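# Reassemble the aquarium canister filter with two arms

## Task

Rebuild the aquarium filter: seat both trays fully down inside the canister, fit the rubber ring into the groove on the canister rim, and put the head on so that both latches hook onto the canister with their levers raised, leaving the filter upright.

## Robot and tools

Robot: two seven-joint arms, left_arm and right_arm, each ending in a two-finger parallel gripper. Fingers point along the gripper's +z axis and close along its y axis. end_effector_position is the spot between the pads when shut; closed fingertips reach about 19 mm past it, fully open ones about 6 mm.

Frames: the scene frame has its origin at table-top height midway between the nominal bases, +x out over the table, +y toward left_arm, +z up. Arm names do not match image sides. Calibrated bases: left_arm at (+0.009, +0.398, 0) m, quat_wxyz (+1.000, 0, 0, -0.011); right_arm at (-0.006, -0.384, 0) m, quat_wxyz (+1.000, 0, 0, +0.024). Hand poses, velocities, targets and wrist-camera poses are in each arm's own base frame; fixed cameras and the table use the scene frame. Printed positions and orientations can be off by a few centimetres, more at long reach.

The shared row format: 16 numbers, each in [-1, 1], always all 16 even if one arm is idle. Order: left dx, dy, dz, rx, ry, rz, left gripper position, left gripper speed, then the same eight for the right arm. dx, dy, dz, rx, ry, rz are an offset, not a pose: they are measured along that arm's base axes from its Hand target as it stood when the action or move began. 1.0 equals 0.6 m for translation or 180 degrees for rotation; rx, ry, rz form one rotation vector, turning about the Hand target position. A translation longer than 1.0 is shortened along its direction. Sending the same offset twice moves twice. All zeros re-requests the current Hand target, which is also how to make a gripper that settled short try again, or to release a push. Orientation is clipped each step to within 32 degrees of the measured one.

Gripper numbers: position +1 is fully open (85 mm), 0 about 45 mm, -1 shut; the mapping is uneven, so trust position_measured_pct (about 50 minus 50 times the position number). Speed -1 is about 20 mm/s, 0 about 85, +1 about 150; faster closes from a centimetre or more away grip harder (roughly 100 N per pad at -1, 120-135 at 0, 225-245 at +1). To grip, command a position narrower than the part; to let go, command a few mm wider. A 0 is a real command, so to leave a gripper alone repeat its last position and speed.

Tools:
execute_actions(actions, cameras): actions is a list of actions; each action is up to 15 rows, one per 1/30 s step, every row counted from the action's start pose; a short table repeats its last row to 15 steps. An empty list returns state plus all camera images. cameras picks views by name, ["all"] or [].
move(target, speed, blend, blocking, cameras): target is one 16-number row or a list of up to 15 rows, all offsets from the same starting Hand targets. speed is top path speed in m/s, 0.002 to 0.5 (default 0.25), one value or one per target; rotation capped at 0.873 rad/s. blend in metres rounds corners; 0 stops at each target. Moves run straight, do not avoid obstacles, stop after 10 s, and finger changes for later targets apply only once everything rests there. blocking=false returns after about 0.5 s while motion continues. The move: line reports done, off_target, moving, held or fault, and limits=paced or limits=held. done means at rest within 3 mm and 2 degrees; neither done nor off_target tells you about contact.
wait(seconds 0-10): lets time pass holding commands.
stop(): brakes a running move; fingers keep going.
zoom_image(camera, region [x0,y0,x1,y1], at most 504x504 px) on the newest image of cam_head_left, cam_head_right, cam_high, cam_low, cam_left_wrist or cam_right_wrist (all 672x504).
clear_fault(arm): clears a reported torque fault on left_arm or right_arm.
finished_scene(scene): ends the current scene, given its number; irreversible.

Reading results: Hand target is the last commanded (clipped) pose; the gripper may rest short of it. object_status: 0 moving, 1 blocked while opening, 2 stopped on an object before the commanded position (firm grip), 3 at commanded position or pads touching (empty or soft grip). Measured pct at 98 or above means the pads met. motor_current_ma near 1000 means a solid stop, near 0 means free air. Flange force is outside force along gripper axes, including the held part's weight; it is noisy, especially during acceleration. Joint torques are signed toward larger joint angle. Step readings list some intermediate positions for action calls.

Avoid: dropping parts or releasing moving ones, knocking anything off the table, hard impacts, and stiff pushes (targets even a few mm into a firm surface press hard). Don't squeeze a part hard while it still sits on something, twist or swing loads fast, or let the arms or fingers touch each other; the clearance check can halt an arm (held) but does not guarantee no contact. Torque faults (sensor limit or over 5 degrees tracking error) freeze the arm until clear_fault. Large gripper turns can swing the elbow. Motors heat under load, stretched reach or pushing; MOTOR HOT appears from 60 °C, and at 75 °C that arm sinks for 30-60 s. Loose objects may occasionally get nudged.

Each tool is called after "Emit:" as name(argument=value, ...) on one line, values as JSON.

## Session

Emit:
execute_actions(actions=[])

Scene clock: 0.00 s.
left_arm: end_effector_position=(+0.4802, -0.1661, +0.3136) position_measured_pct=0.0 object_status=3 motor_current_ma=0 end_effector_quat_wxyz=(+0.319, +0.700, -0.140, +0.623) | right_arm: end_effector_position=(+0.4650, +0.0138, +0.1566) position_measured_pct=0.0 object_status=3 motor_current_ma=0 end_effector_quat_wxyz=(-0.013, +0.940, -0.341, +0.017)
Joint positions: left_arm=[-0.353 0.604 0.183 2.549 2.272 1.474 1.777] | right_arm=[0.311 0.553 -0.579 1.701 0.355 0.951 3.619]
Joint velocities: within noise
Joint torques (N m): no reading
Motor temperatures (°C): left_arm=[34 39 31 35 45 47 40] | right_arm=[31 37 36 38 39 42 56]
Flange force (N): no reading
Hand target: left_arm +0.4802, -0.1661, +0.3136; +0.319, +0.700, -0.140, +0.623 | right_arm +0.4650, +0.0138, +0.1566; -0.013, +0.940, -0.341, +0.017
Tool commands: left_gripper/position=+1.0 left_gripper/speed=+1.0 right_gripper/position=+1.0 right_gripper/speed=+1.0

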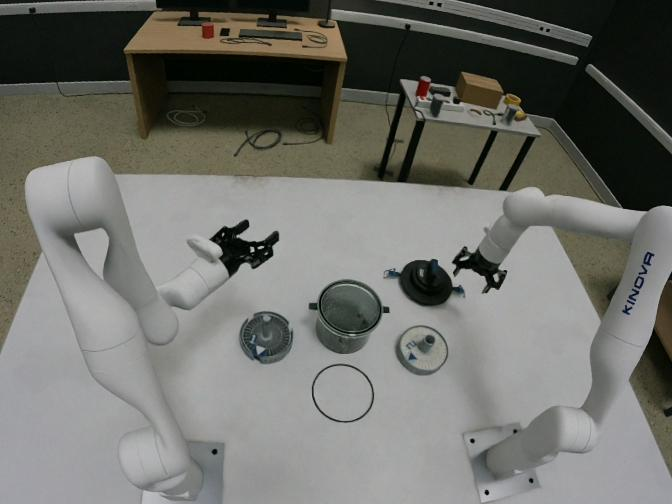

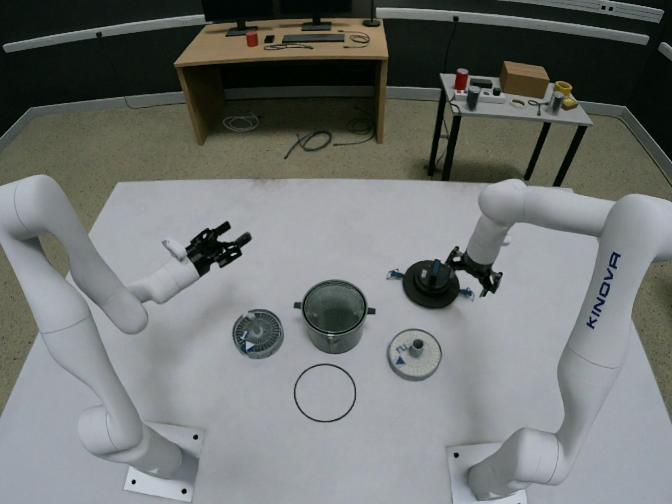

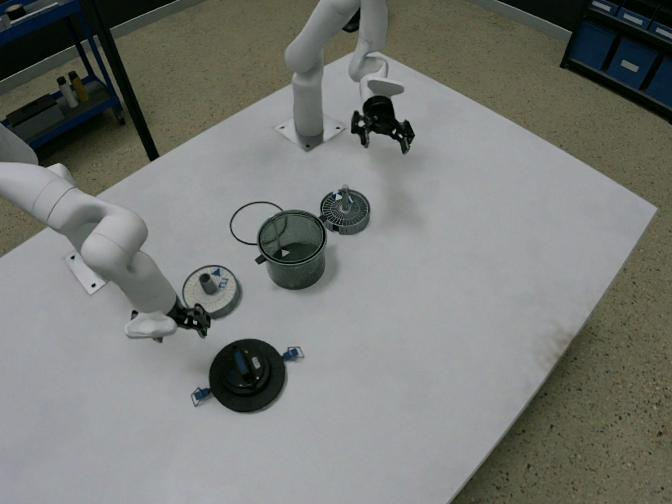

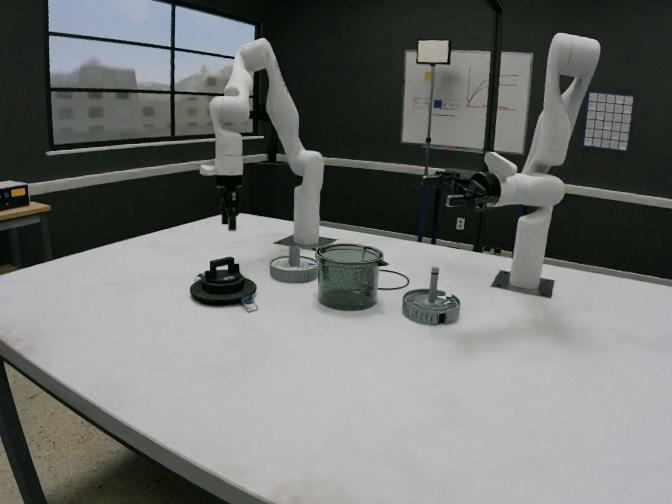

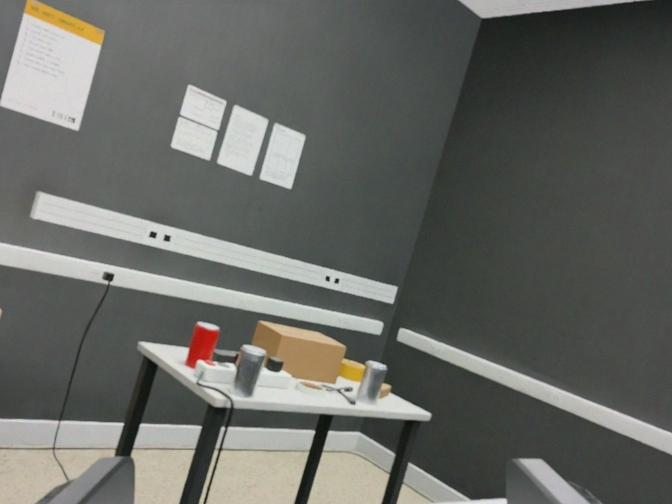

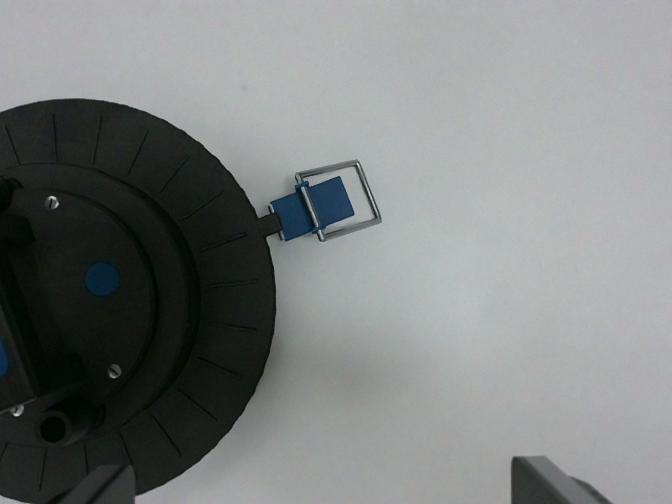

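Emit:
zoom_image(camera="cam_head_left", region=[220, 240, 480, 435])

Emit:
zoom_image(camera="cam_head_right", region=[220, 240, 480, 435])

Emit:
zoom_image(camera="cam_high", region=[160, 170, 400, 420])

Emit:
zoom_image(camera="cam_low", region=[180, 220, 480, 340])

Scaled by 1.938 from the camera's 672x504 image, which has a finer 960x720 frame.

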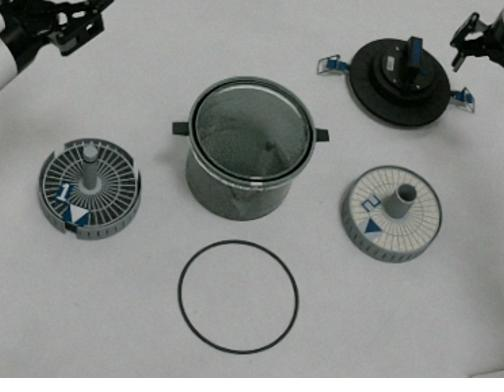

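Scaled by 1.938 from the camera's 672x504 image, which has a finer 960x720 frame.

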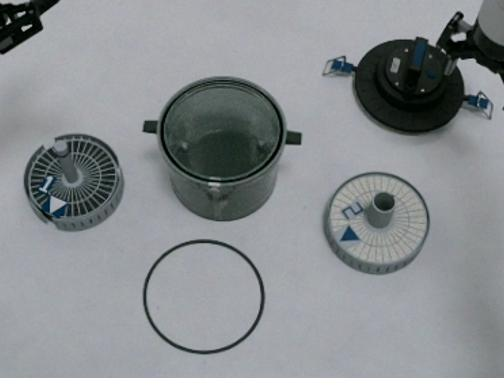

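Scaled by 2.016 from the camera's 672x504 image, which has a finer 960x720 frame.

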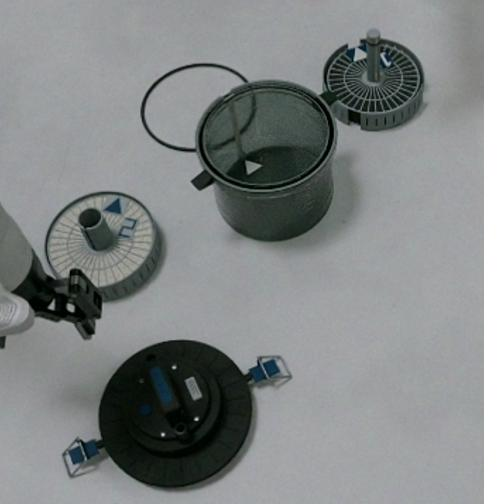

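Scaled by 1.680 from the camera's 672x504 image, which has a finer 960x720 frame.

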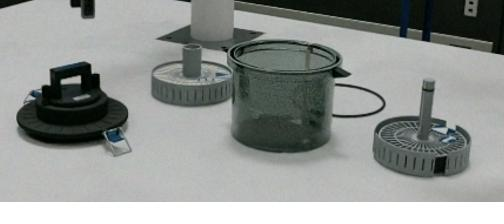

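Emit:
move(target=[0,0,0,0,0,0,1,1,-0.1,0.17,0.42,-0.0084,0.0111,0.2214,1,1], cameras=["cam_right_wrist","cam_head_left"])

Scene clock: 16.87 s.
left_arm: end_effector_position=(+0.4802, -0.1661, +0.3136) position_measured_pct=0.0 object_status=3 motor_current_ma=0 end_effector_quat_wxyz=(+0.319, +0.700, -0.140, +0.623) | right_arm: end_effector_position=(+0.4050, +0.1158, +0.4086) position_measured_pct=0.0 object_status=3 motor_current_ma=0 end_effector_quat_wxyz=(+0.000, +1.000, -0.001, +0.000)
Joint positions: left_arm=[-0.353 0.604 0.183 2.549 2.272 1.474 1.777] | right_arm=[0.206 0.339 -0.833 1.201 0.251 1.704 4.147]
Joint torques (N m): left_arm=[-1.39 -12.74 1.97 -1.71 -0.54 3.06 -0.15] | right_arm=[1.27 -12.78 -2.47 -7.07 -0.07 0.09 -0.32]
Motor temperatures (°C): left_arm=[34 39 31 35 45 47 40] | right_arm=[31 38 36 38 39 42 56]
Flange force (N): left_arm=[-0.2 3.4 5.4] | right_arm=[5.6 -3.5 -6.4]
Hand target: left_arm +0.4802, -0.1661, +0.3136; +0.319, +0.700, -0.140, +0.623 | right_arm +0.4050, +0.1158, +0.4086; +0.000, +1.000, -0.001, +0.000
Off the commanded pose: left_arm 0.000 m, 0 deg | right_arm 0.000 m, 0 deg.
move: done
Images, in order (width x height): cam_head_left 672x504, cam_right_wrist 672x504.

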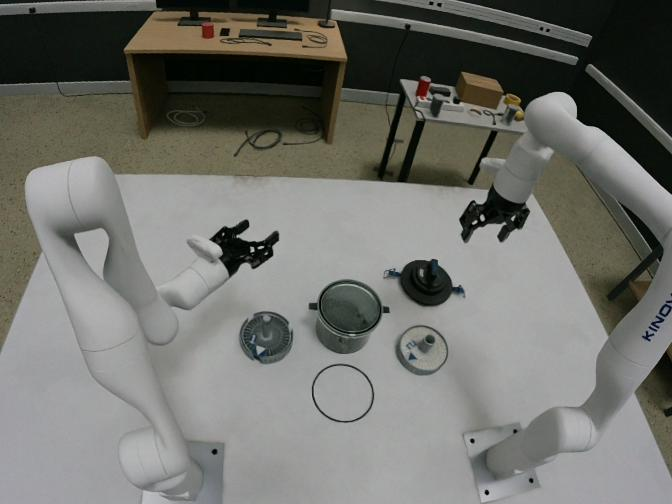

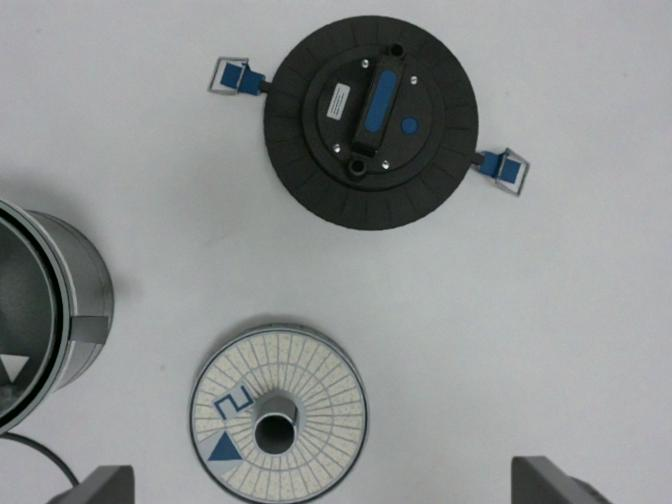

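Emit:
move(target=[0,0,0,0,0,0,1,1,-0.0833,0.3,0,0,0,0,1,1], cameras=["cam_right_wrist"])

Emit:
zoom_image(camera="cam_right_wrist", region=[130, 100, 500, 440])

Scene clock: 20.43 s.
left_arm: end_effector_position=(+0.4802, -0.1661, +0.3136) position_measured_pct=0.0 object_status=3 motor_current_ma=0 end_effector_quat_wxyz=(+0.319, +0.700, -0.140, +0.623) | right_arm: end_effector_position=(+0.3551, +0.2957, +0.4086) position_measured_pct=0.0 object_status=3 motor_current_ma=0 end_effector_quat_wxyz=(+0.000, +1.000, -0.001, +0.000)
Joint positions: left_arm=[-0.353 0.604 0.183 2.549 2.272 1.474 1.777] | right_arm=[-0.278 0.457 -0.862 1.051 0.349 1.769 3.695]
Joint torques (N m): left_arm=[-1.45 -12.71 1.93 -1.67 -0.54 3.08 -0.2] | right_arm=[1.26 -14.98 -2.97 -6.75 -0.05 0.11 -0.32]
Motor temperatures (°C): left_arm=[34 39 31 35 45 47 40] | right_arm=[31 38 36 38 39 42 56]
Flange force (N): left_arm=[0.2 3.5 5.7] | right_arm=[4.3 -6.1 -7.0]
Hand target: left_arm +0.4802, -0.1661, +0.3136; +0.319, +0.700, -0.140, +0.623 | right_arm +0.3551, +0.2958, +0.4086; +0.000, +1.000, -0.001, +0.000
Off the commanded pose: left_arm 0.000 m, 0 deg | right_arm 0.000 m, 0 deg.
move: done
Images, in order (width x height): cam_right_wrist 672x504.

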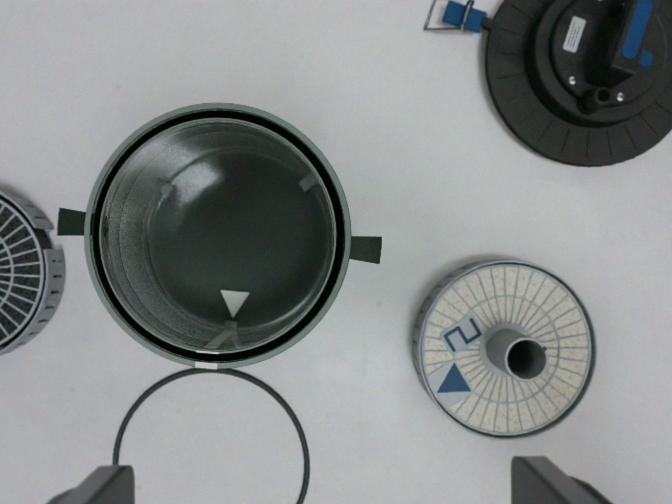

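Scaled by 1.362.

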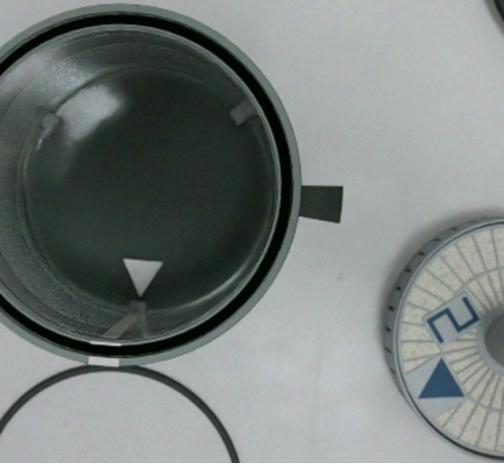

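Emit:
move(target=[-0.267,-0.05,0.15,0.2263,0.4417,0.0992,1,1,0,-0.3,-0.2,0,0,0,1,1], cameras=["cam_left_wrist","cam_right_wrist","cam_head_left"])

Scene clock: 43.90 s.
left_arm: end_effector_position=(+0.3200, -0.1961, +0.4036) position_measured_pct=0.0 object_status=3 motor_current_ma=0 end_effector_quat_wxyz=(+0.000, +1.000, +0.000, +0.000) | right_arm: end_effector_position=(+0.3551, +0.1158, +0.2886) position_measured_pct=0.0 object_status=3 motor_current_ma=0 end_effector_quat_wxyz=(+0.000, +1.000, -0.001, +0.000)
Joint positions: left_arm=[-0.269 0.199 0.963 1.406 -0.163 1.62 5.388] | right_arm=[0.297 0.258 -0.854 1.692 0.202 1.283 4.113]
Joint torques (N m): left_arm=[-1.38 -8.94 1.21 -8.39 -0.39 0.15 -0.18] | right_arm=[1.27 -10.31 -2.12 -6.87 -0.07 0.11 -0.34]
Motor temperatures (°C): left_arm=[34 39 31 35 45 47 40] | right_arm=[31 38 36 38 39 42 56]
Flange force (N): left_arm=[2.7 6.1 -1.7] | right_arm=[4.3 -3.2 -3.9]
Hand target: left_arm +0.3200, -0.1961, +0.4036; +0.000, +1.000, +0.000, +0.000 | right_arm +0.3551, +0.1158, +0.2886; +0.000, +1.000, -0.001, +0.000
Off the commanded pose: left_arm 0.000 m, 0 deg | right_arm 0.000 m, 0 deg.
move: done
Images, in order (width x height): cam_head_left 672x504, cam_left_wrist 672x504, cam_right_wrist 672x504.

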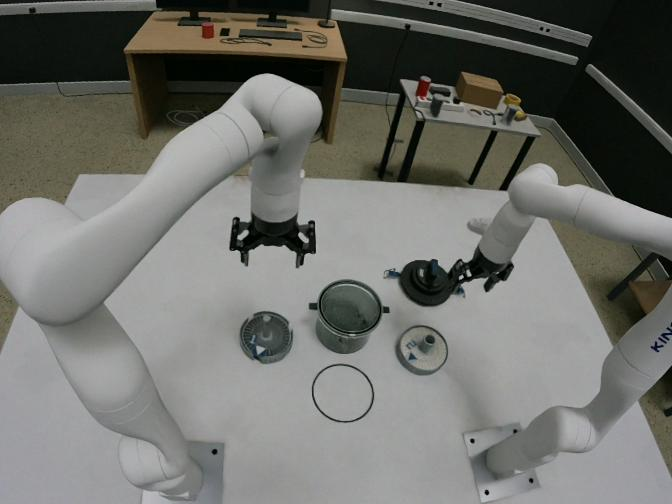

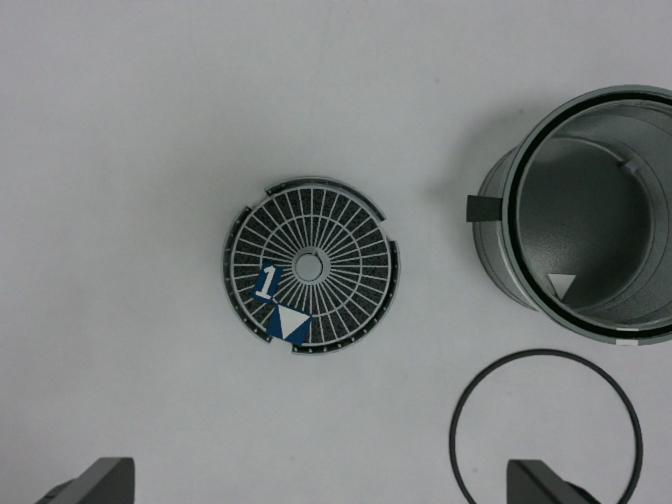

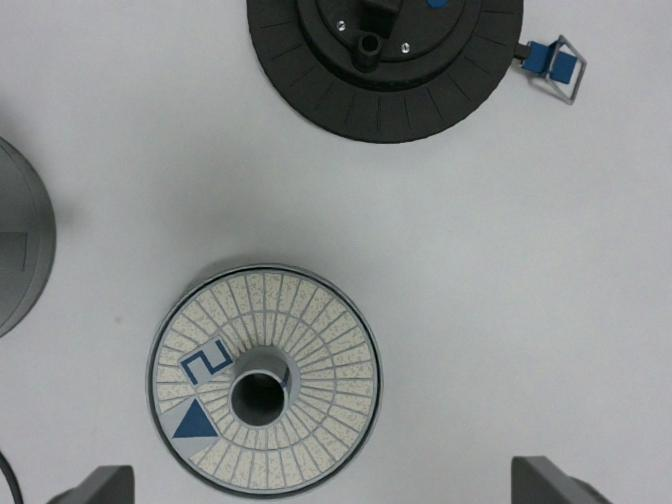

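Emit:
zoom_image(camera="cam_right_wrist", region=[130, 250, 400, 504])

Emit:
zoom_image(camera="cam_left_wrist", region=[200, 160, 420, 370])

Emit:
zoom_image(camera="cam_left_wrist", region=[430, 70, 672, 360])

Scaled by 1.867.

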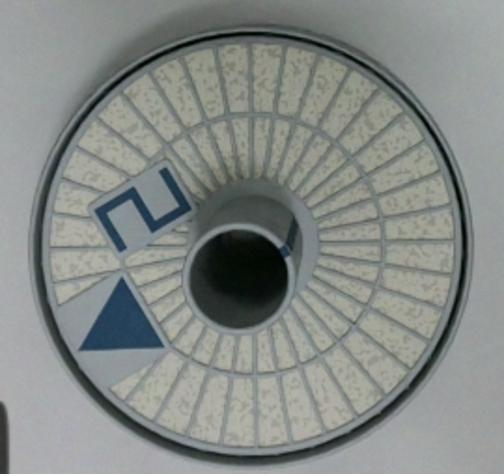

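Scaled by 2.291.

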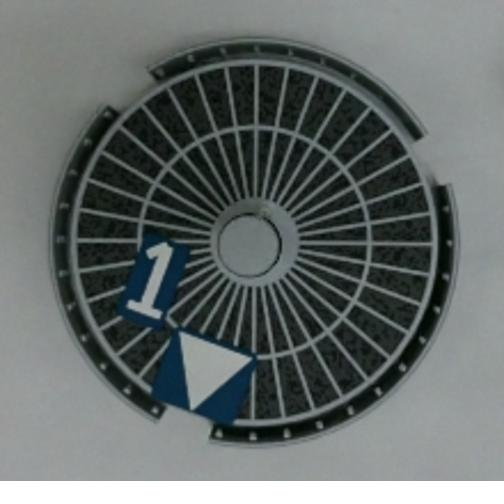

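Scaled by 1.738.

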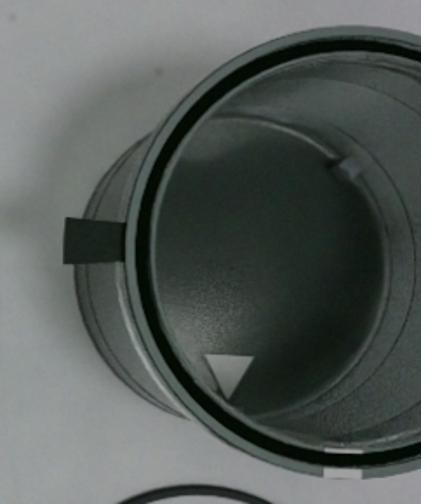

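Emit:
zoom_image(camera="cam_right_wrist", region=[150, 320, 300, 470])

Emit:
execute_actions(actions=[])

Emit:
zoom_image(camera="cam_high", region=[170, 250, 260, 330])

Emit:
zoom_image(camera="cam_low", region=[260, 230, 390, 320])

Emit:
zoom_image(camera="cam_low", region=[180, 240, 280, 320])

Scaled by 3.360.

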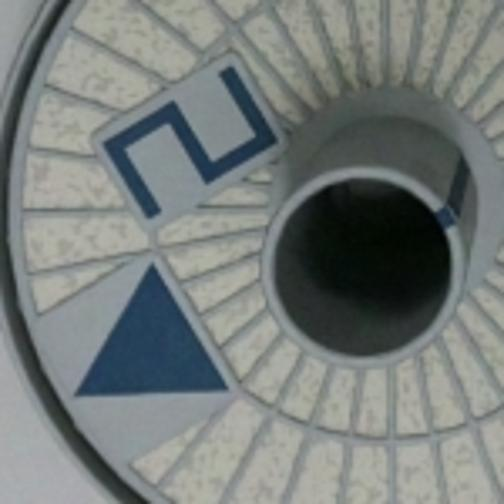

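Scene clock: 60.17 s.
left_arm: end_effector_position=(+0.3200, -0.1961, +0.4036) position_measured_pct=0.0 object_status=3 motor_current_ma=0 end_effector_quat_wxyz=(+0.000, +1.000, +0.000, +0.000) | right_arm: end_effector_position=(+0.3551, +0.1158, +0.2886) position_measured_pct=0.0 object_status=3 motor_current_ma=0 end_effector_quat_wxyz=(+0.000, +1.000, -0.001, +0.000)
Joint positions: left_arm=[-0.269 0.199 0.963 1.406 -0.163 1.62 5.388] | right_arm=[0.297 0.258 -0.854 1.692 0.202 1.283 4.113]
Joint velocities: within noise
Joint torques (N m): left_arm=[-1.48 -8.95 1.21 -8.35 -0.37 0.14 -0.18] | right_arm=[1.29 -10.31 -2.15 -6.88 -0.06 0.1 -0.34]
Motor temperatures (°C): left_arm=[33 38 30 35 44 47 40] | right_arm=[31 38 36 37 39 42 56]
Flange force (N): left_arm=[3.0 6.5 -1.9] | right_arm=[4.3 -3.2 -3.9]
Hand target: left_arm +0.3200, -0.1961, +0.4036; +0.000, +1.000, +0.000, +0.000 | right_arm +0.3551, +0.1158, +0.2886; +0.000, +1.000, -0.001, +0.000
Tool commands: left_gripper/position=+1.0 left_gripper/speed=+1.0 right_gripper/position=+1.0 right_gripper/speed=+1.0
Off the commanded pose: left_arm 0.000 m, 0 deg | right_arm 0.000 m, 0 deg.

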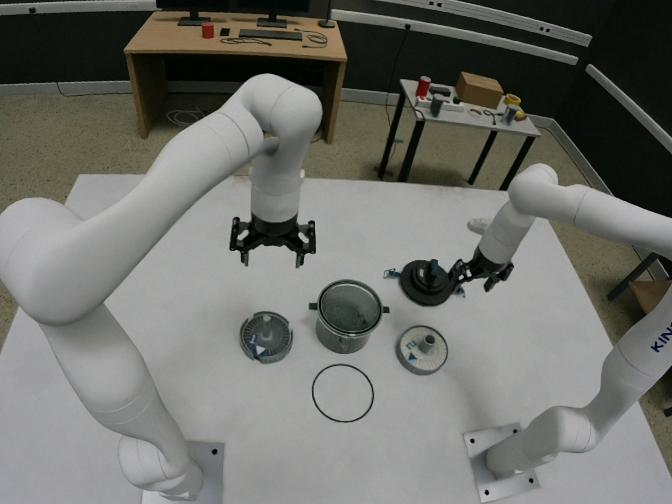

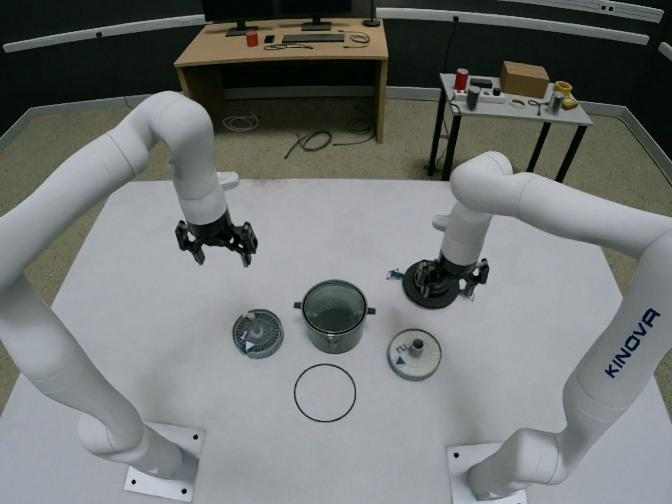

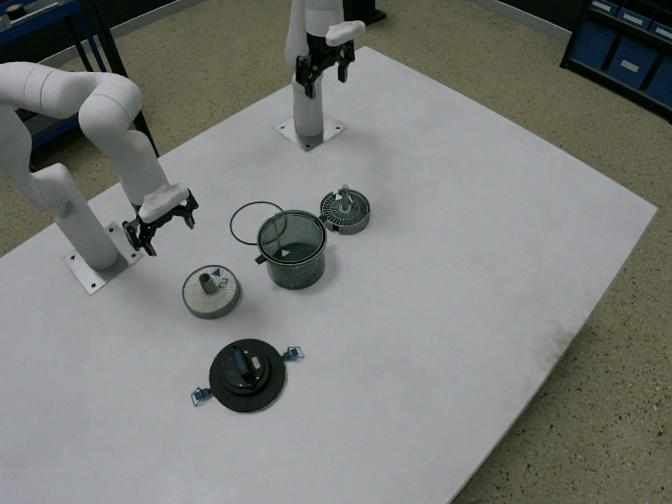

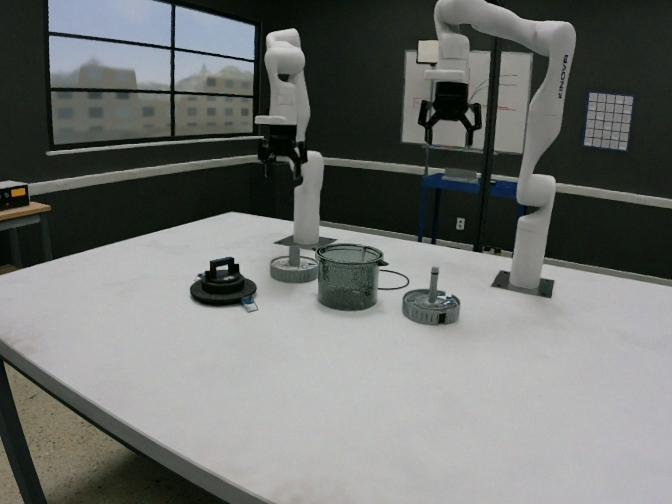

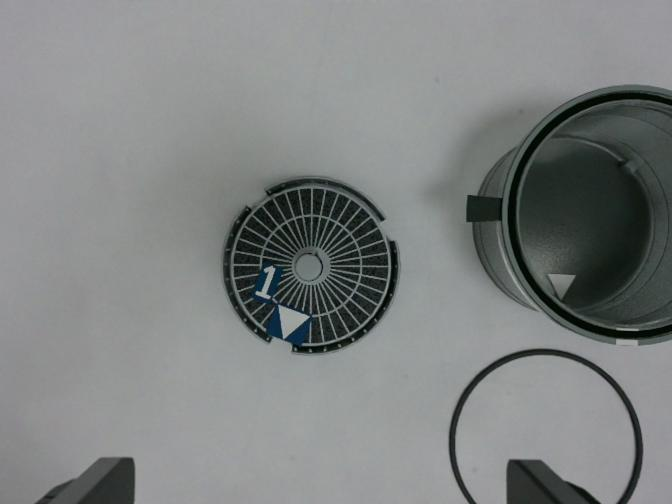

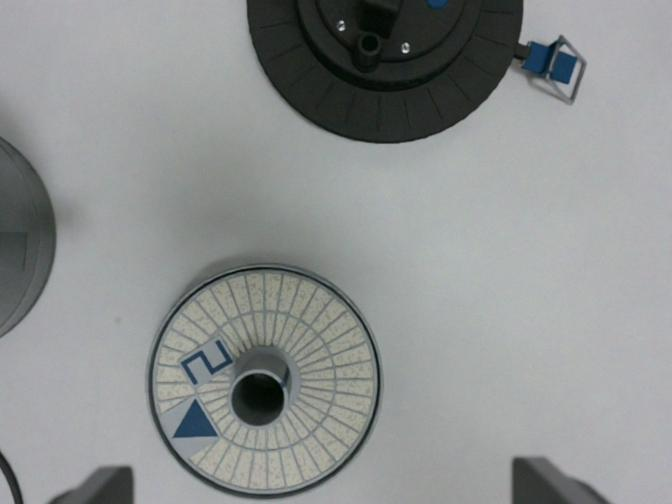

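Scaled by 5.600 from the camera's 672x504 image, which has a finer 960x720 frame.

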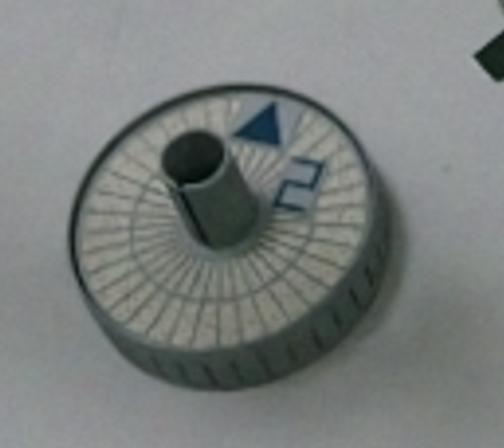

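Scaled by 3.877 from the camera's 672x504 image, which has a finer 960x720 frame.

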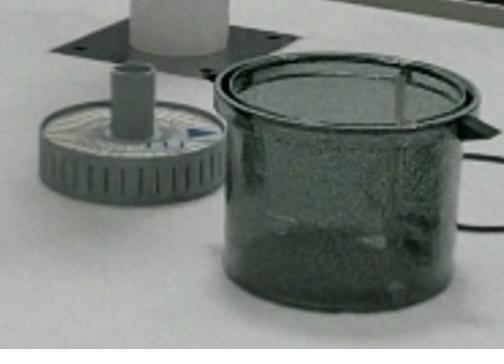

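Scaled by 5.040 from the camera's 672x504 image, which has a finer 960x720 frame.

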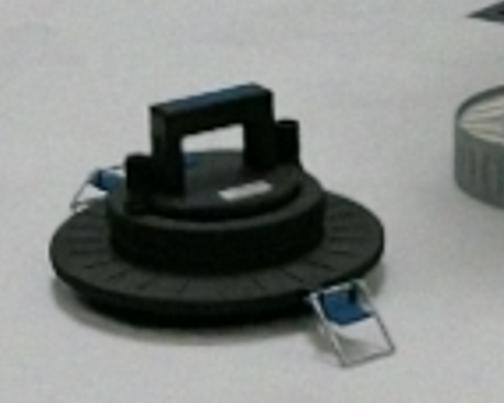

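Emit:
move(target=[0.078,0.032,-0.14,0,0,0,1,1,-0.033,0.066,0.05,0,0,0,1,1], cameras=["cam_left_wrist","cam_right_wrist"])

Emit:
move(target=[0,0,0,0,0,0.5,1,1,0,0,0,0,0,0.5,1,1], cameras=["cam_left_wrist","cam_right_wrist"])

Scene clock: 72.93 s.
left_arm: end_effector_position=(+0.3668, -0.1770, +0.3196) position_measured_pct=0.0 object_status=3 motor_current_ma=0 end_effector_quat_wxyz=(+0.000, +1.000, +0.000, +0.000) | right_arm: end_effector_position=(+0.3353, +0.1554, +0.3187) position_measured_pct=0.0 object_status=3 motor_current_ma=0 end_effector_quat_wxyz=(+0.000, +1.000, -0.001, +0.000)
Joint positions: left_arm=[-0.274 0.32 0.917 1.558 -0.256 1.39 5.377] | right_arm=[0.214 0.229 -0.886 1.627 0.181 1.371 4.015]
Joint torques (N m): left_arm=[-1.49 -11.34 2.19 -8.2 -0.36 0.11 -0.17] | right_arm=[1.25 -9.79 -2 -7.15 -0.06 0.11 -0.34]
Motor temperatures (°C): left_arm=[33 38 30 35 44 47 40] | right_arm=[31 38 36 37 39 42 56]
Flange force (N): left_arm=[2.4 5.5 -0.5] | right_arm=[3.8 -3.5 -4.1]
Hand target: left_arm +0.3668, -0.1769, +0.3196; +0.000, +1.000, +0.000, +0.000 | right_arm +0.3353, +0.1554, +0.3186; +0.000, +1.000, -0.001, +0.000
Off the commanded pose: left_arm 0.000 m, 0 deg | right_arm 0.000 m, 0 deg.
move: done
Images, in order (width x height): cam_left_wrist 672x504, cam_right_wrist 672x504.

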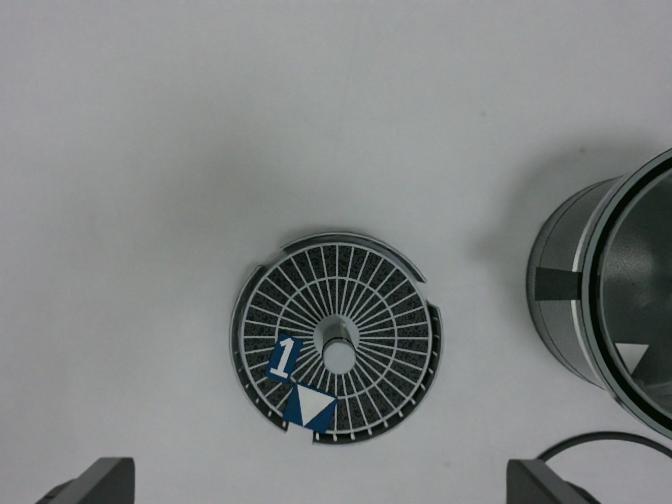

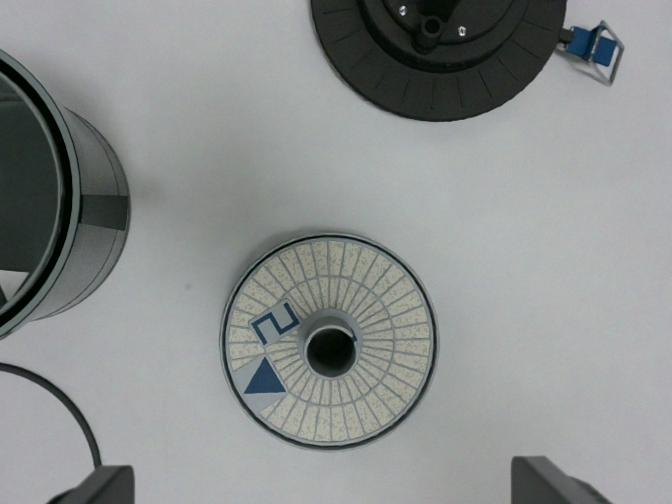

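Scene clock: 76.47 s.
left_arm: end_effector_position=(+0.3668, -0.1769, +0.3196) position_measured_pct=0.0 object_status=3 motor_current_ma=0 end_effector_quat_wxyz=(+0.000, +0.707, +0.707, +0.000) | right_arm: end_effector_position=(+0.3353, +0.1554, +0.3187) position_measured_pct=0.0 object_status=3 motor_current_ma=0 end_effector_quat_wxyz=(+0.000, +0.708, +0.707, +0.000)
Joint positions: left_arm=[-0.054 0.262 0.586 1.552 -0.147 1.371 6.828] | right_arm=[0.43 0.333 -1.241 1.623 0.318 1.415 5.437]
Joint torques (N m): left_arm=[-1.45 -12.19 1.08 -8.21 -0.39 0.23 -0.17] | right_arm=[1.3 -9.01 -3.19 -7.04 -0.12 0.1 -0.33]
Motor temperatures (°C): left_arm=[33 38 30 35 44 47 40] | right_arm=[31 38 36 37 39 42 56]
Flange force (N): left_arm=[-4.4 1.1 -0.7] | right_arm=[5.7 5.7 -3.6]
Hand target: left_arm +0.3668, -0.1769, +0.3196; +0.000, +0.707, +0.707, +0.000 | right_arm +0.3353, +0.1554, +0.3186; +0.000, +0.708, +0.707, +0.000
Off the commanded pose: left_arm 0.000 m, 0 deg | right_arm 0.000 m, 0 deg.
move: done
Images, in order (width x height): cam_left_wrist 672x504, cam_right_wrist 672x504.

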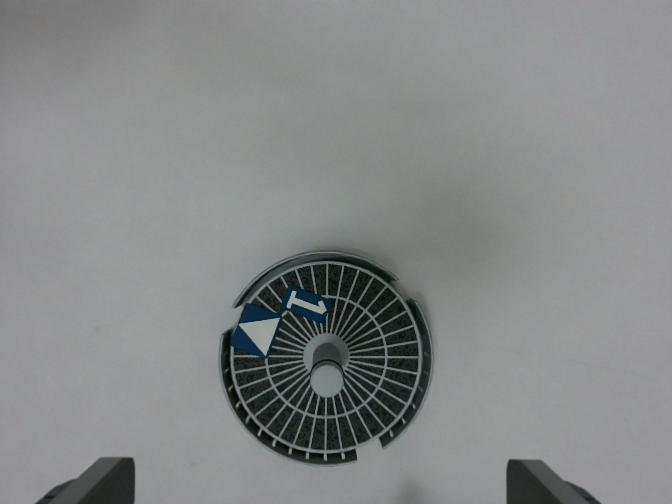

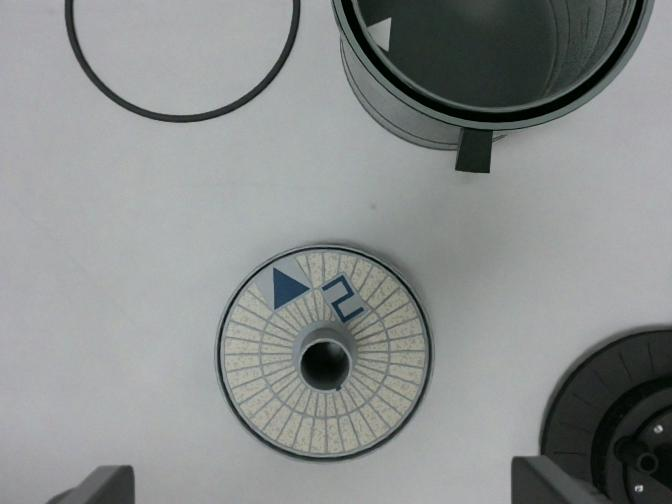

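Emit:
move(target=[0.0053,-0.3535,0.0773,0,0,-0.5,1,1,0.386,-0.13,0.07,0,0,-0.5,1,1], cameras=["cam_left_wrist","cam_right_wrist"])

Emit:
move(target=[0,0,0,0,0,0.5,1,1,0,0,0,0,0,0.5,1,1], cameras=["cam_left_wrist","cam_right_wrist","cam_head_left"])

Scene clock: 96.77 s.
left_arm: end_effector_position=(+0.3700, -0.3890, +0.3660) position_measured_pct=0.0 object_status=3 motor_current_ma=0 end_effector_quat_wxyz=(+0.000, +1.000, +0.000, +0.000) | right_arm: end_effector_position=(+0.5669, +0.0774, +0.3606) position_measured_pct=0.0 object_status=3 motor_current_ma=0 end_effector_quat_wxyz=(+0.000, +1.000, -0.001, +0.000)
Joint positions: left_arm=[0.395 0.667 0.909 0.916 -0.519 1.748 5.796] | right_arm=[0.049 0.726 -0.686 0.692 0.45 1.822 4.33]
Joint torques (N m): left_arm=[-1.45 -18.88 3.36 -7.26 -0.39 0.16 -0.14] | right_arm=[1.25 -20.63 -2.64 -6.3 -0.08 0.1 -0.31]
Motor temperatures (°C): left_arm=[33 38 30 35 44 47 40] | right_arm=[31 38 36 37 39 42 56]
Flange force (N): left_arm=[0.7 5.2 -2.6] | right_arm=[10.7 -3.1 -8.6]
Hand target: left_arm +0.3700, -0.3890, +0.3660; +0.000, +1.000, +0.000, +0.000 | right_arm +0.5669, +0.0774, +0.3606; +0.000, +1.000, -0.001, +0.000
Off the commanded pose: left_arm 0.000 m, 0 deg | right_arm 0.000 m, 0 deg.
move: done
Images, in order (width x height): cam_left_wrist 672x504, cam_right_wrist 672x504.

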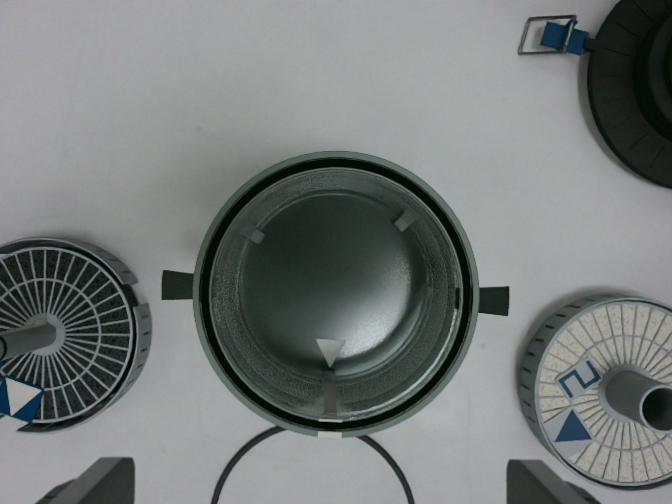

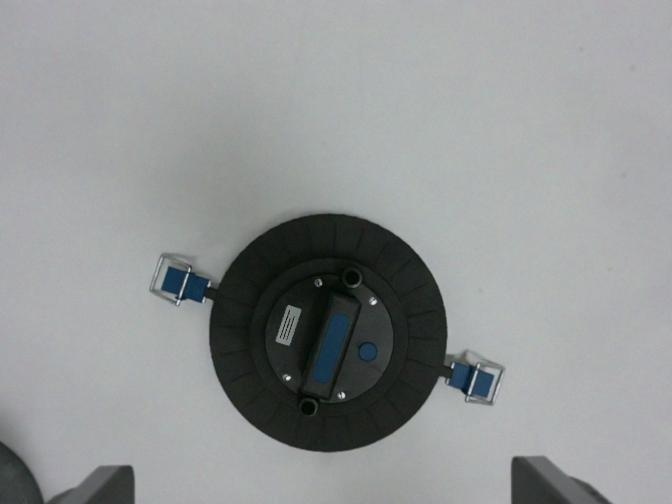

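Scene clock: 100.30 s.
left_arm: end_effector_position=(+0.3700, -0.3890, +0.3660) position_measured_pct=0.0 object_status=3 motor_current_ma=0 end_effector_quat_wxyz=(+0.000, +0.707, +0.707, +0.000) | right_arm: end_effector_position=(+0.5669, +0.0773, +0.3606) position_measured_pct=0.0 object_status=3 motor_current_ma=0 end_effector_quat_wxyz=(+0.000, +0.708, +0.707, +0.000)
Joint positions: left_arm=[0.517 0.6 0.565 0.909 -0.31 1.702 7.239] | right_arm=[0.114 0.77 -0.939 0.688 0.629 1.869 5.83]
Joint torques (N m): left_arm=[-1.48 -19.07 2.08 -7.99 -0.4 0.2 -0.17] | right_arm=[1.27 -20.57 -3.53 -5.41 -0.13 0.15 -0.34]
Motor temperatures (°C): left_arm=[33 38 30 35 44 47 40] | right_arm=[31 38 36 37 39 42 56]
Flange force (N): left_arm=[-4.6 0.2 -2.1] | right_arm=[3.4 12.2 -9.5]
Hand target: left_arm +0.3700, -0.3890, +0.3660; +0.000, +0.707, +0.707, +0.000 | right_arm +0.5669, +0.0774, +0.3606; +0.000, +0.708, +0.707, +0.000
Off the commanded pose: left_arm 0.000 m, 0 deg | right_arm 0.000 m, 0 deg.
move: done
Images, in order (width x height): cam_head_left 672x504, cam_left_wrist 672x504, cam_right_wrist 672x504.

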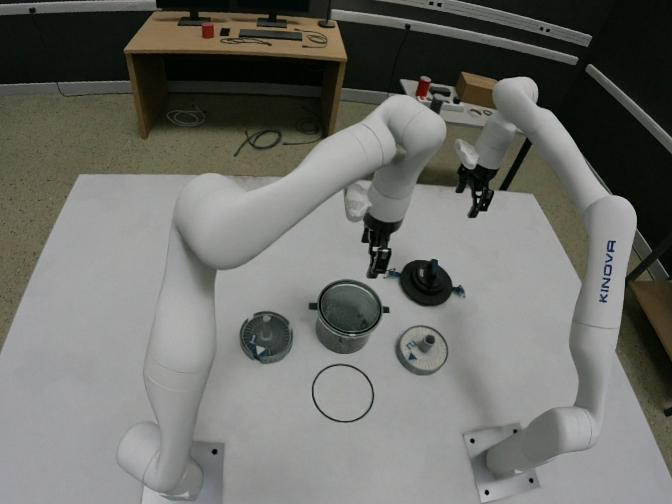

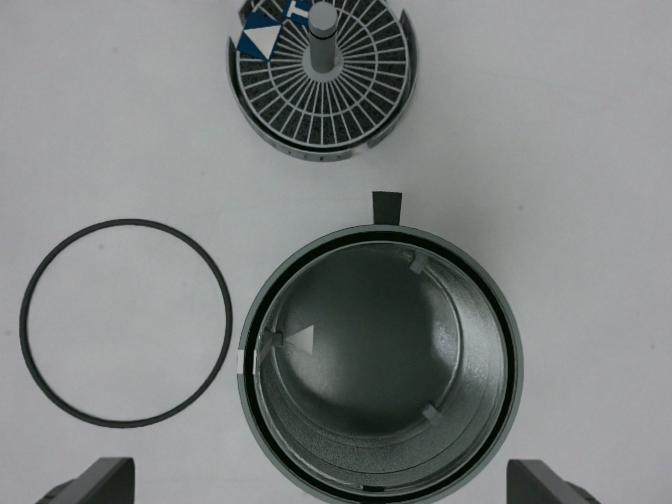

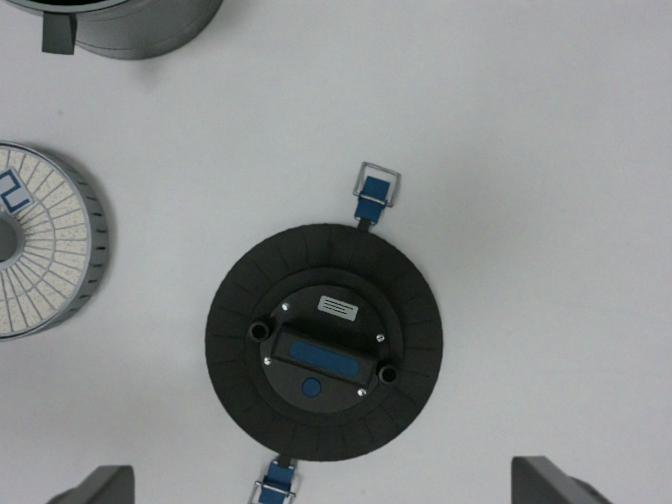

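Emit:
move(target=[-0.0003,0.3375,-0.2767,0,0,-0.5,0.6,1,0,-0.1,0,0,0,-0.5,1,1], cameras=["cam_left_wrist"])

Scene clock: 123.87 s.
left_arm: end_effector_position=(+0.3698, -0.1866, +0.2000) position_measured_pct=19.9 object_status=3 motor_current_ma=0 end_effector_quat_wxyz=(+0.000, +1.000, +0.000, +0.000) | right_arm: end_effector_position=(+0.5669, +0.0174, +0.3606) position_measured_pct=0.0 object_status=3 motor_current_ma=0 end_effector_quat_wxyz=(+0.000, +1.000, -0.001, +0.000)
Joint positions: left_arm=[-0.235 0.499 0.943 1.797 -0.454 1.08 5.582] | right_arm=[0.165 0.711 -0.689 0.724 0.441 1.807 4.428]
Joint torques (N m): left_arm=[-1.45 -12.9 3.32 -6.78 -0.43 0.15 -0.17] | right_arm=[1.29 -20.37 -2.71 -6.35 -0.06 0.11 -0.32]
Motor temperatures (°C): left_arm=[33 39 30 35 44 47 40] | right_arm=[31 38 36 37 39 41 56]
Flange force (N): left_arm=[1.0 5.0 0.5] | right_arm=[10.6 -2.0 -8.4]
Hand target: left_arm +0.3698, -0.1865, +0.1999; +0.000, +1.000, +0.000, +0.000 | right_arm +0.5669, +0.0174, +0.3606; +0.000, +1.000, -0.001, +0.000
Off the commanded pose: left_arm 0.000 m, 0 deg | right_arm 0.000 m, 0 deg.
move: done
Images, in order (width x height): cam_left_wrist 672x504.

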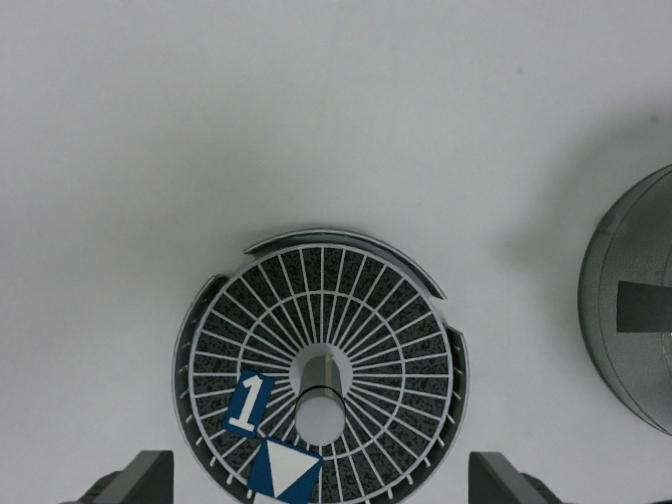

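Emit:
move(target=[0,0,-0.1833,0,0,0,0.2,1,0,0,0,0,0,0,1,1], speed=0.12)

Emit:
move(target=[0,0,0,0,0,0,-0.9,-1,0,0,0,0,0,0,1,1], cameras=["cam_left_wrist"])

Scene clock: 128.40 s.
left_arm: end_effector_position=(+0.3699, -0.1865, +0.0900) position_measured_pct=39.8 object_status=3 motor_current_ma=0 end_effector_quat_wxyz=(+0.000, +1.000, +0.000, +0.000) | right_arm: end_effector_position=(+0.5669, +0.0174, +0.3606) position_measured_pct=0.0 object_status=3 motor_current_ma=0 end_effector_quat_wxyz=(+0.000, +1.000, -0.001, +0.000)
Joint positions: left_arm=[-0.113 0.67 0.78 1.942 -0.654 0.8 5.748] | right_arm=[0.165 0.711 -0.689 0.724 0.441 1.807 4.428]
Joint torques (N m): left_arm=[-1.47 -14.78 3.64 -4.88 -0.4 0.16 -0.2] | right_arm=[1.32 -20.33 -2.71 -6.36 -0.07 0.12 -0.33]
Motor temperatures (°C): left_arm=[33 39 30 35 44 47 40] | right_arm=[31 38 36 37 39 41 56]
Flange force (N): left_arm=[-0.6 4.4 0.9] | right_arm=[10.4 -2.1 -8.3]
Hand target: left_arm +0.3698, -0.1865, +0.0900; +0.000, +1.000, +0.000, +0.000 | right_arm +0.5669, +0.0174, +0.3606; +0.000, +1.000, -0.001, +0.000
Off the commanded pose: left_arm 0.000 m, 0 deg | right_arm 0.000 m, 0 deg.
move: done

Scene clock: 130.67 s.
left_arm: end_effector_position=(+0.3698, -0.1865, +0.0900) position_measured_pct=80.1 object_status=0 motor_current_ma=1000 end_effector_quat_wxyz=(+0.000, +1.000, +0.000, +0.000) | right_arm: end_effector_position=(+0.5669, +0.0174, +0.3606) position_measured_pct=0.0 object_status=3 motor_current_ma=0 end_effector_quat_wxyz=(+0.000, +1.000, -0.001, +0.000)
Joint positions: left_arm=[-0.113 0.67 0.78 1.942 -0.654 0.8 5.748] | right_arm=[0.165 0.711 -0.689 0.724 0.441 1.807 4.428]
Joint torques (N m): left_arm=[-1.53 -11.67 2.14 -4.88 -1.02 -0.75 -0.18] | right_arm=[1.27 -20.36 -2.7 -6.36 -0.07 0.1 -0.32]
Motor temperatures (°C): left_arm=[33 39 30 35 44 47 40] | right_arm=[31 38 36 37 39 41 56]
Flange force (N): left_arm=[-4.0 2.8 -10.7] | right_arm=[10.5 -2.0 -8.3]
Hand target: left_arm +0.3698, -0.1865, +0.0900; +0.000, +1.000, +0.000, +0.000 | right_arm +0.5669, +0.0174, +0.3606; +0.000, +1.000, -0.001, +0.000
Off the commanded pose: left_arm 0.000 m, 0 deg | right_arm 0.000 m, 0 deg.
move: done
Images, in order (width x height): cam_left_wrist 672x504.

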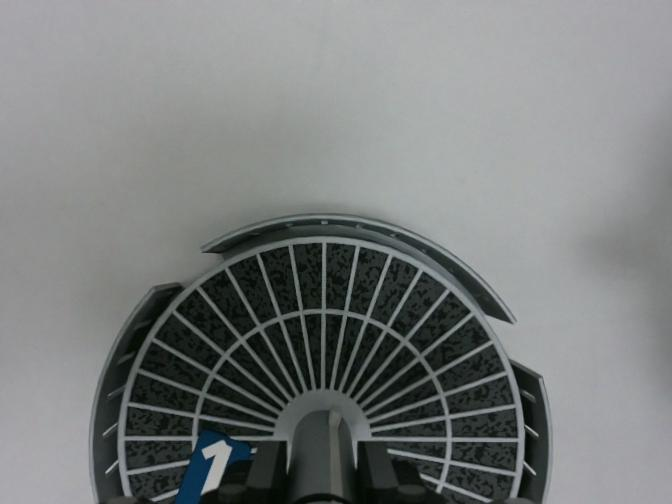

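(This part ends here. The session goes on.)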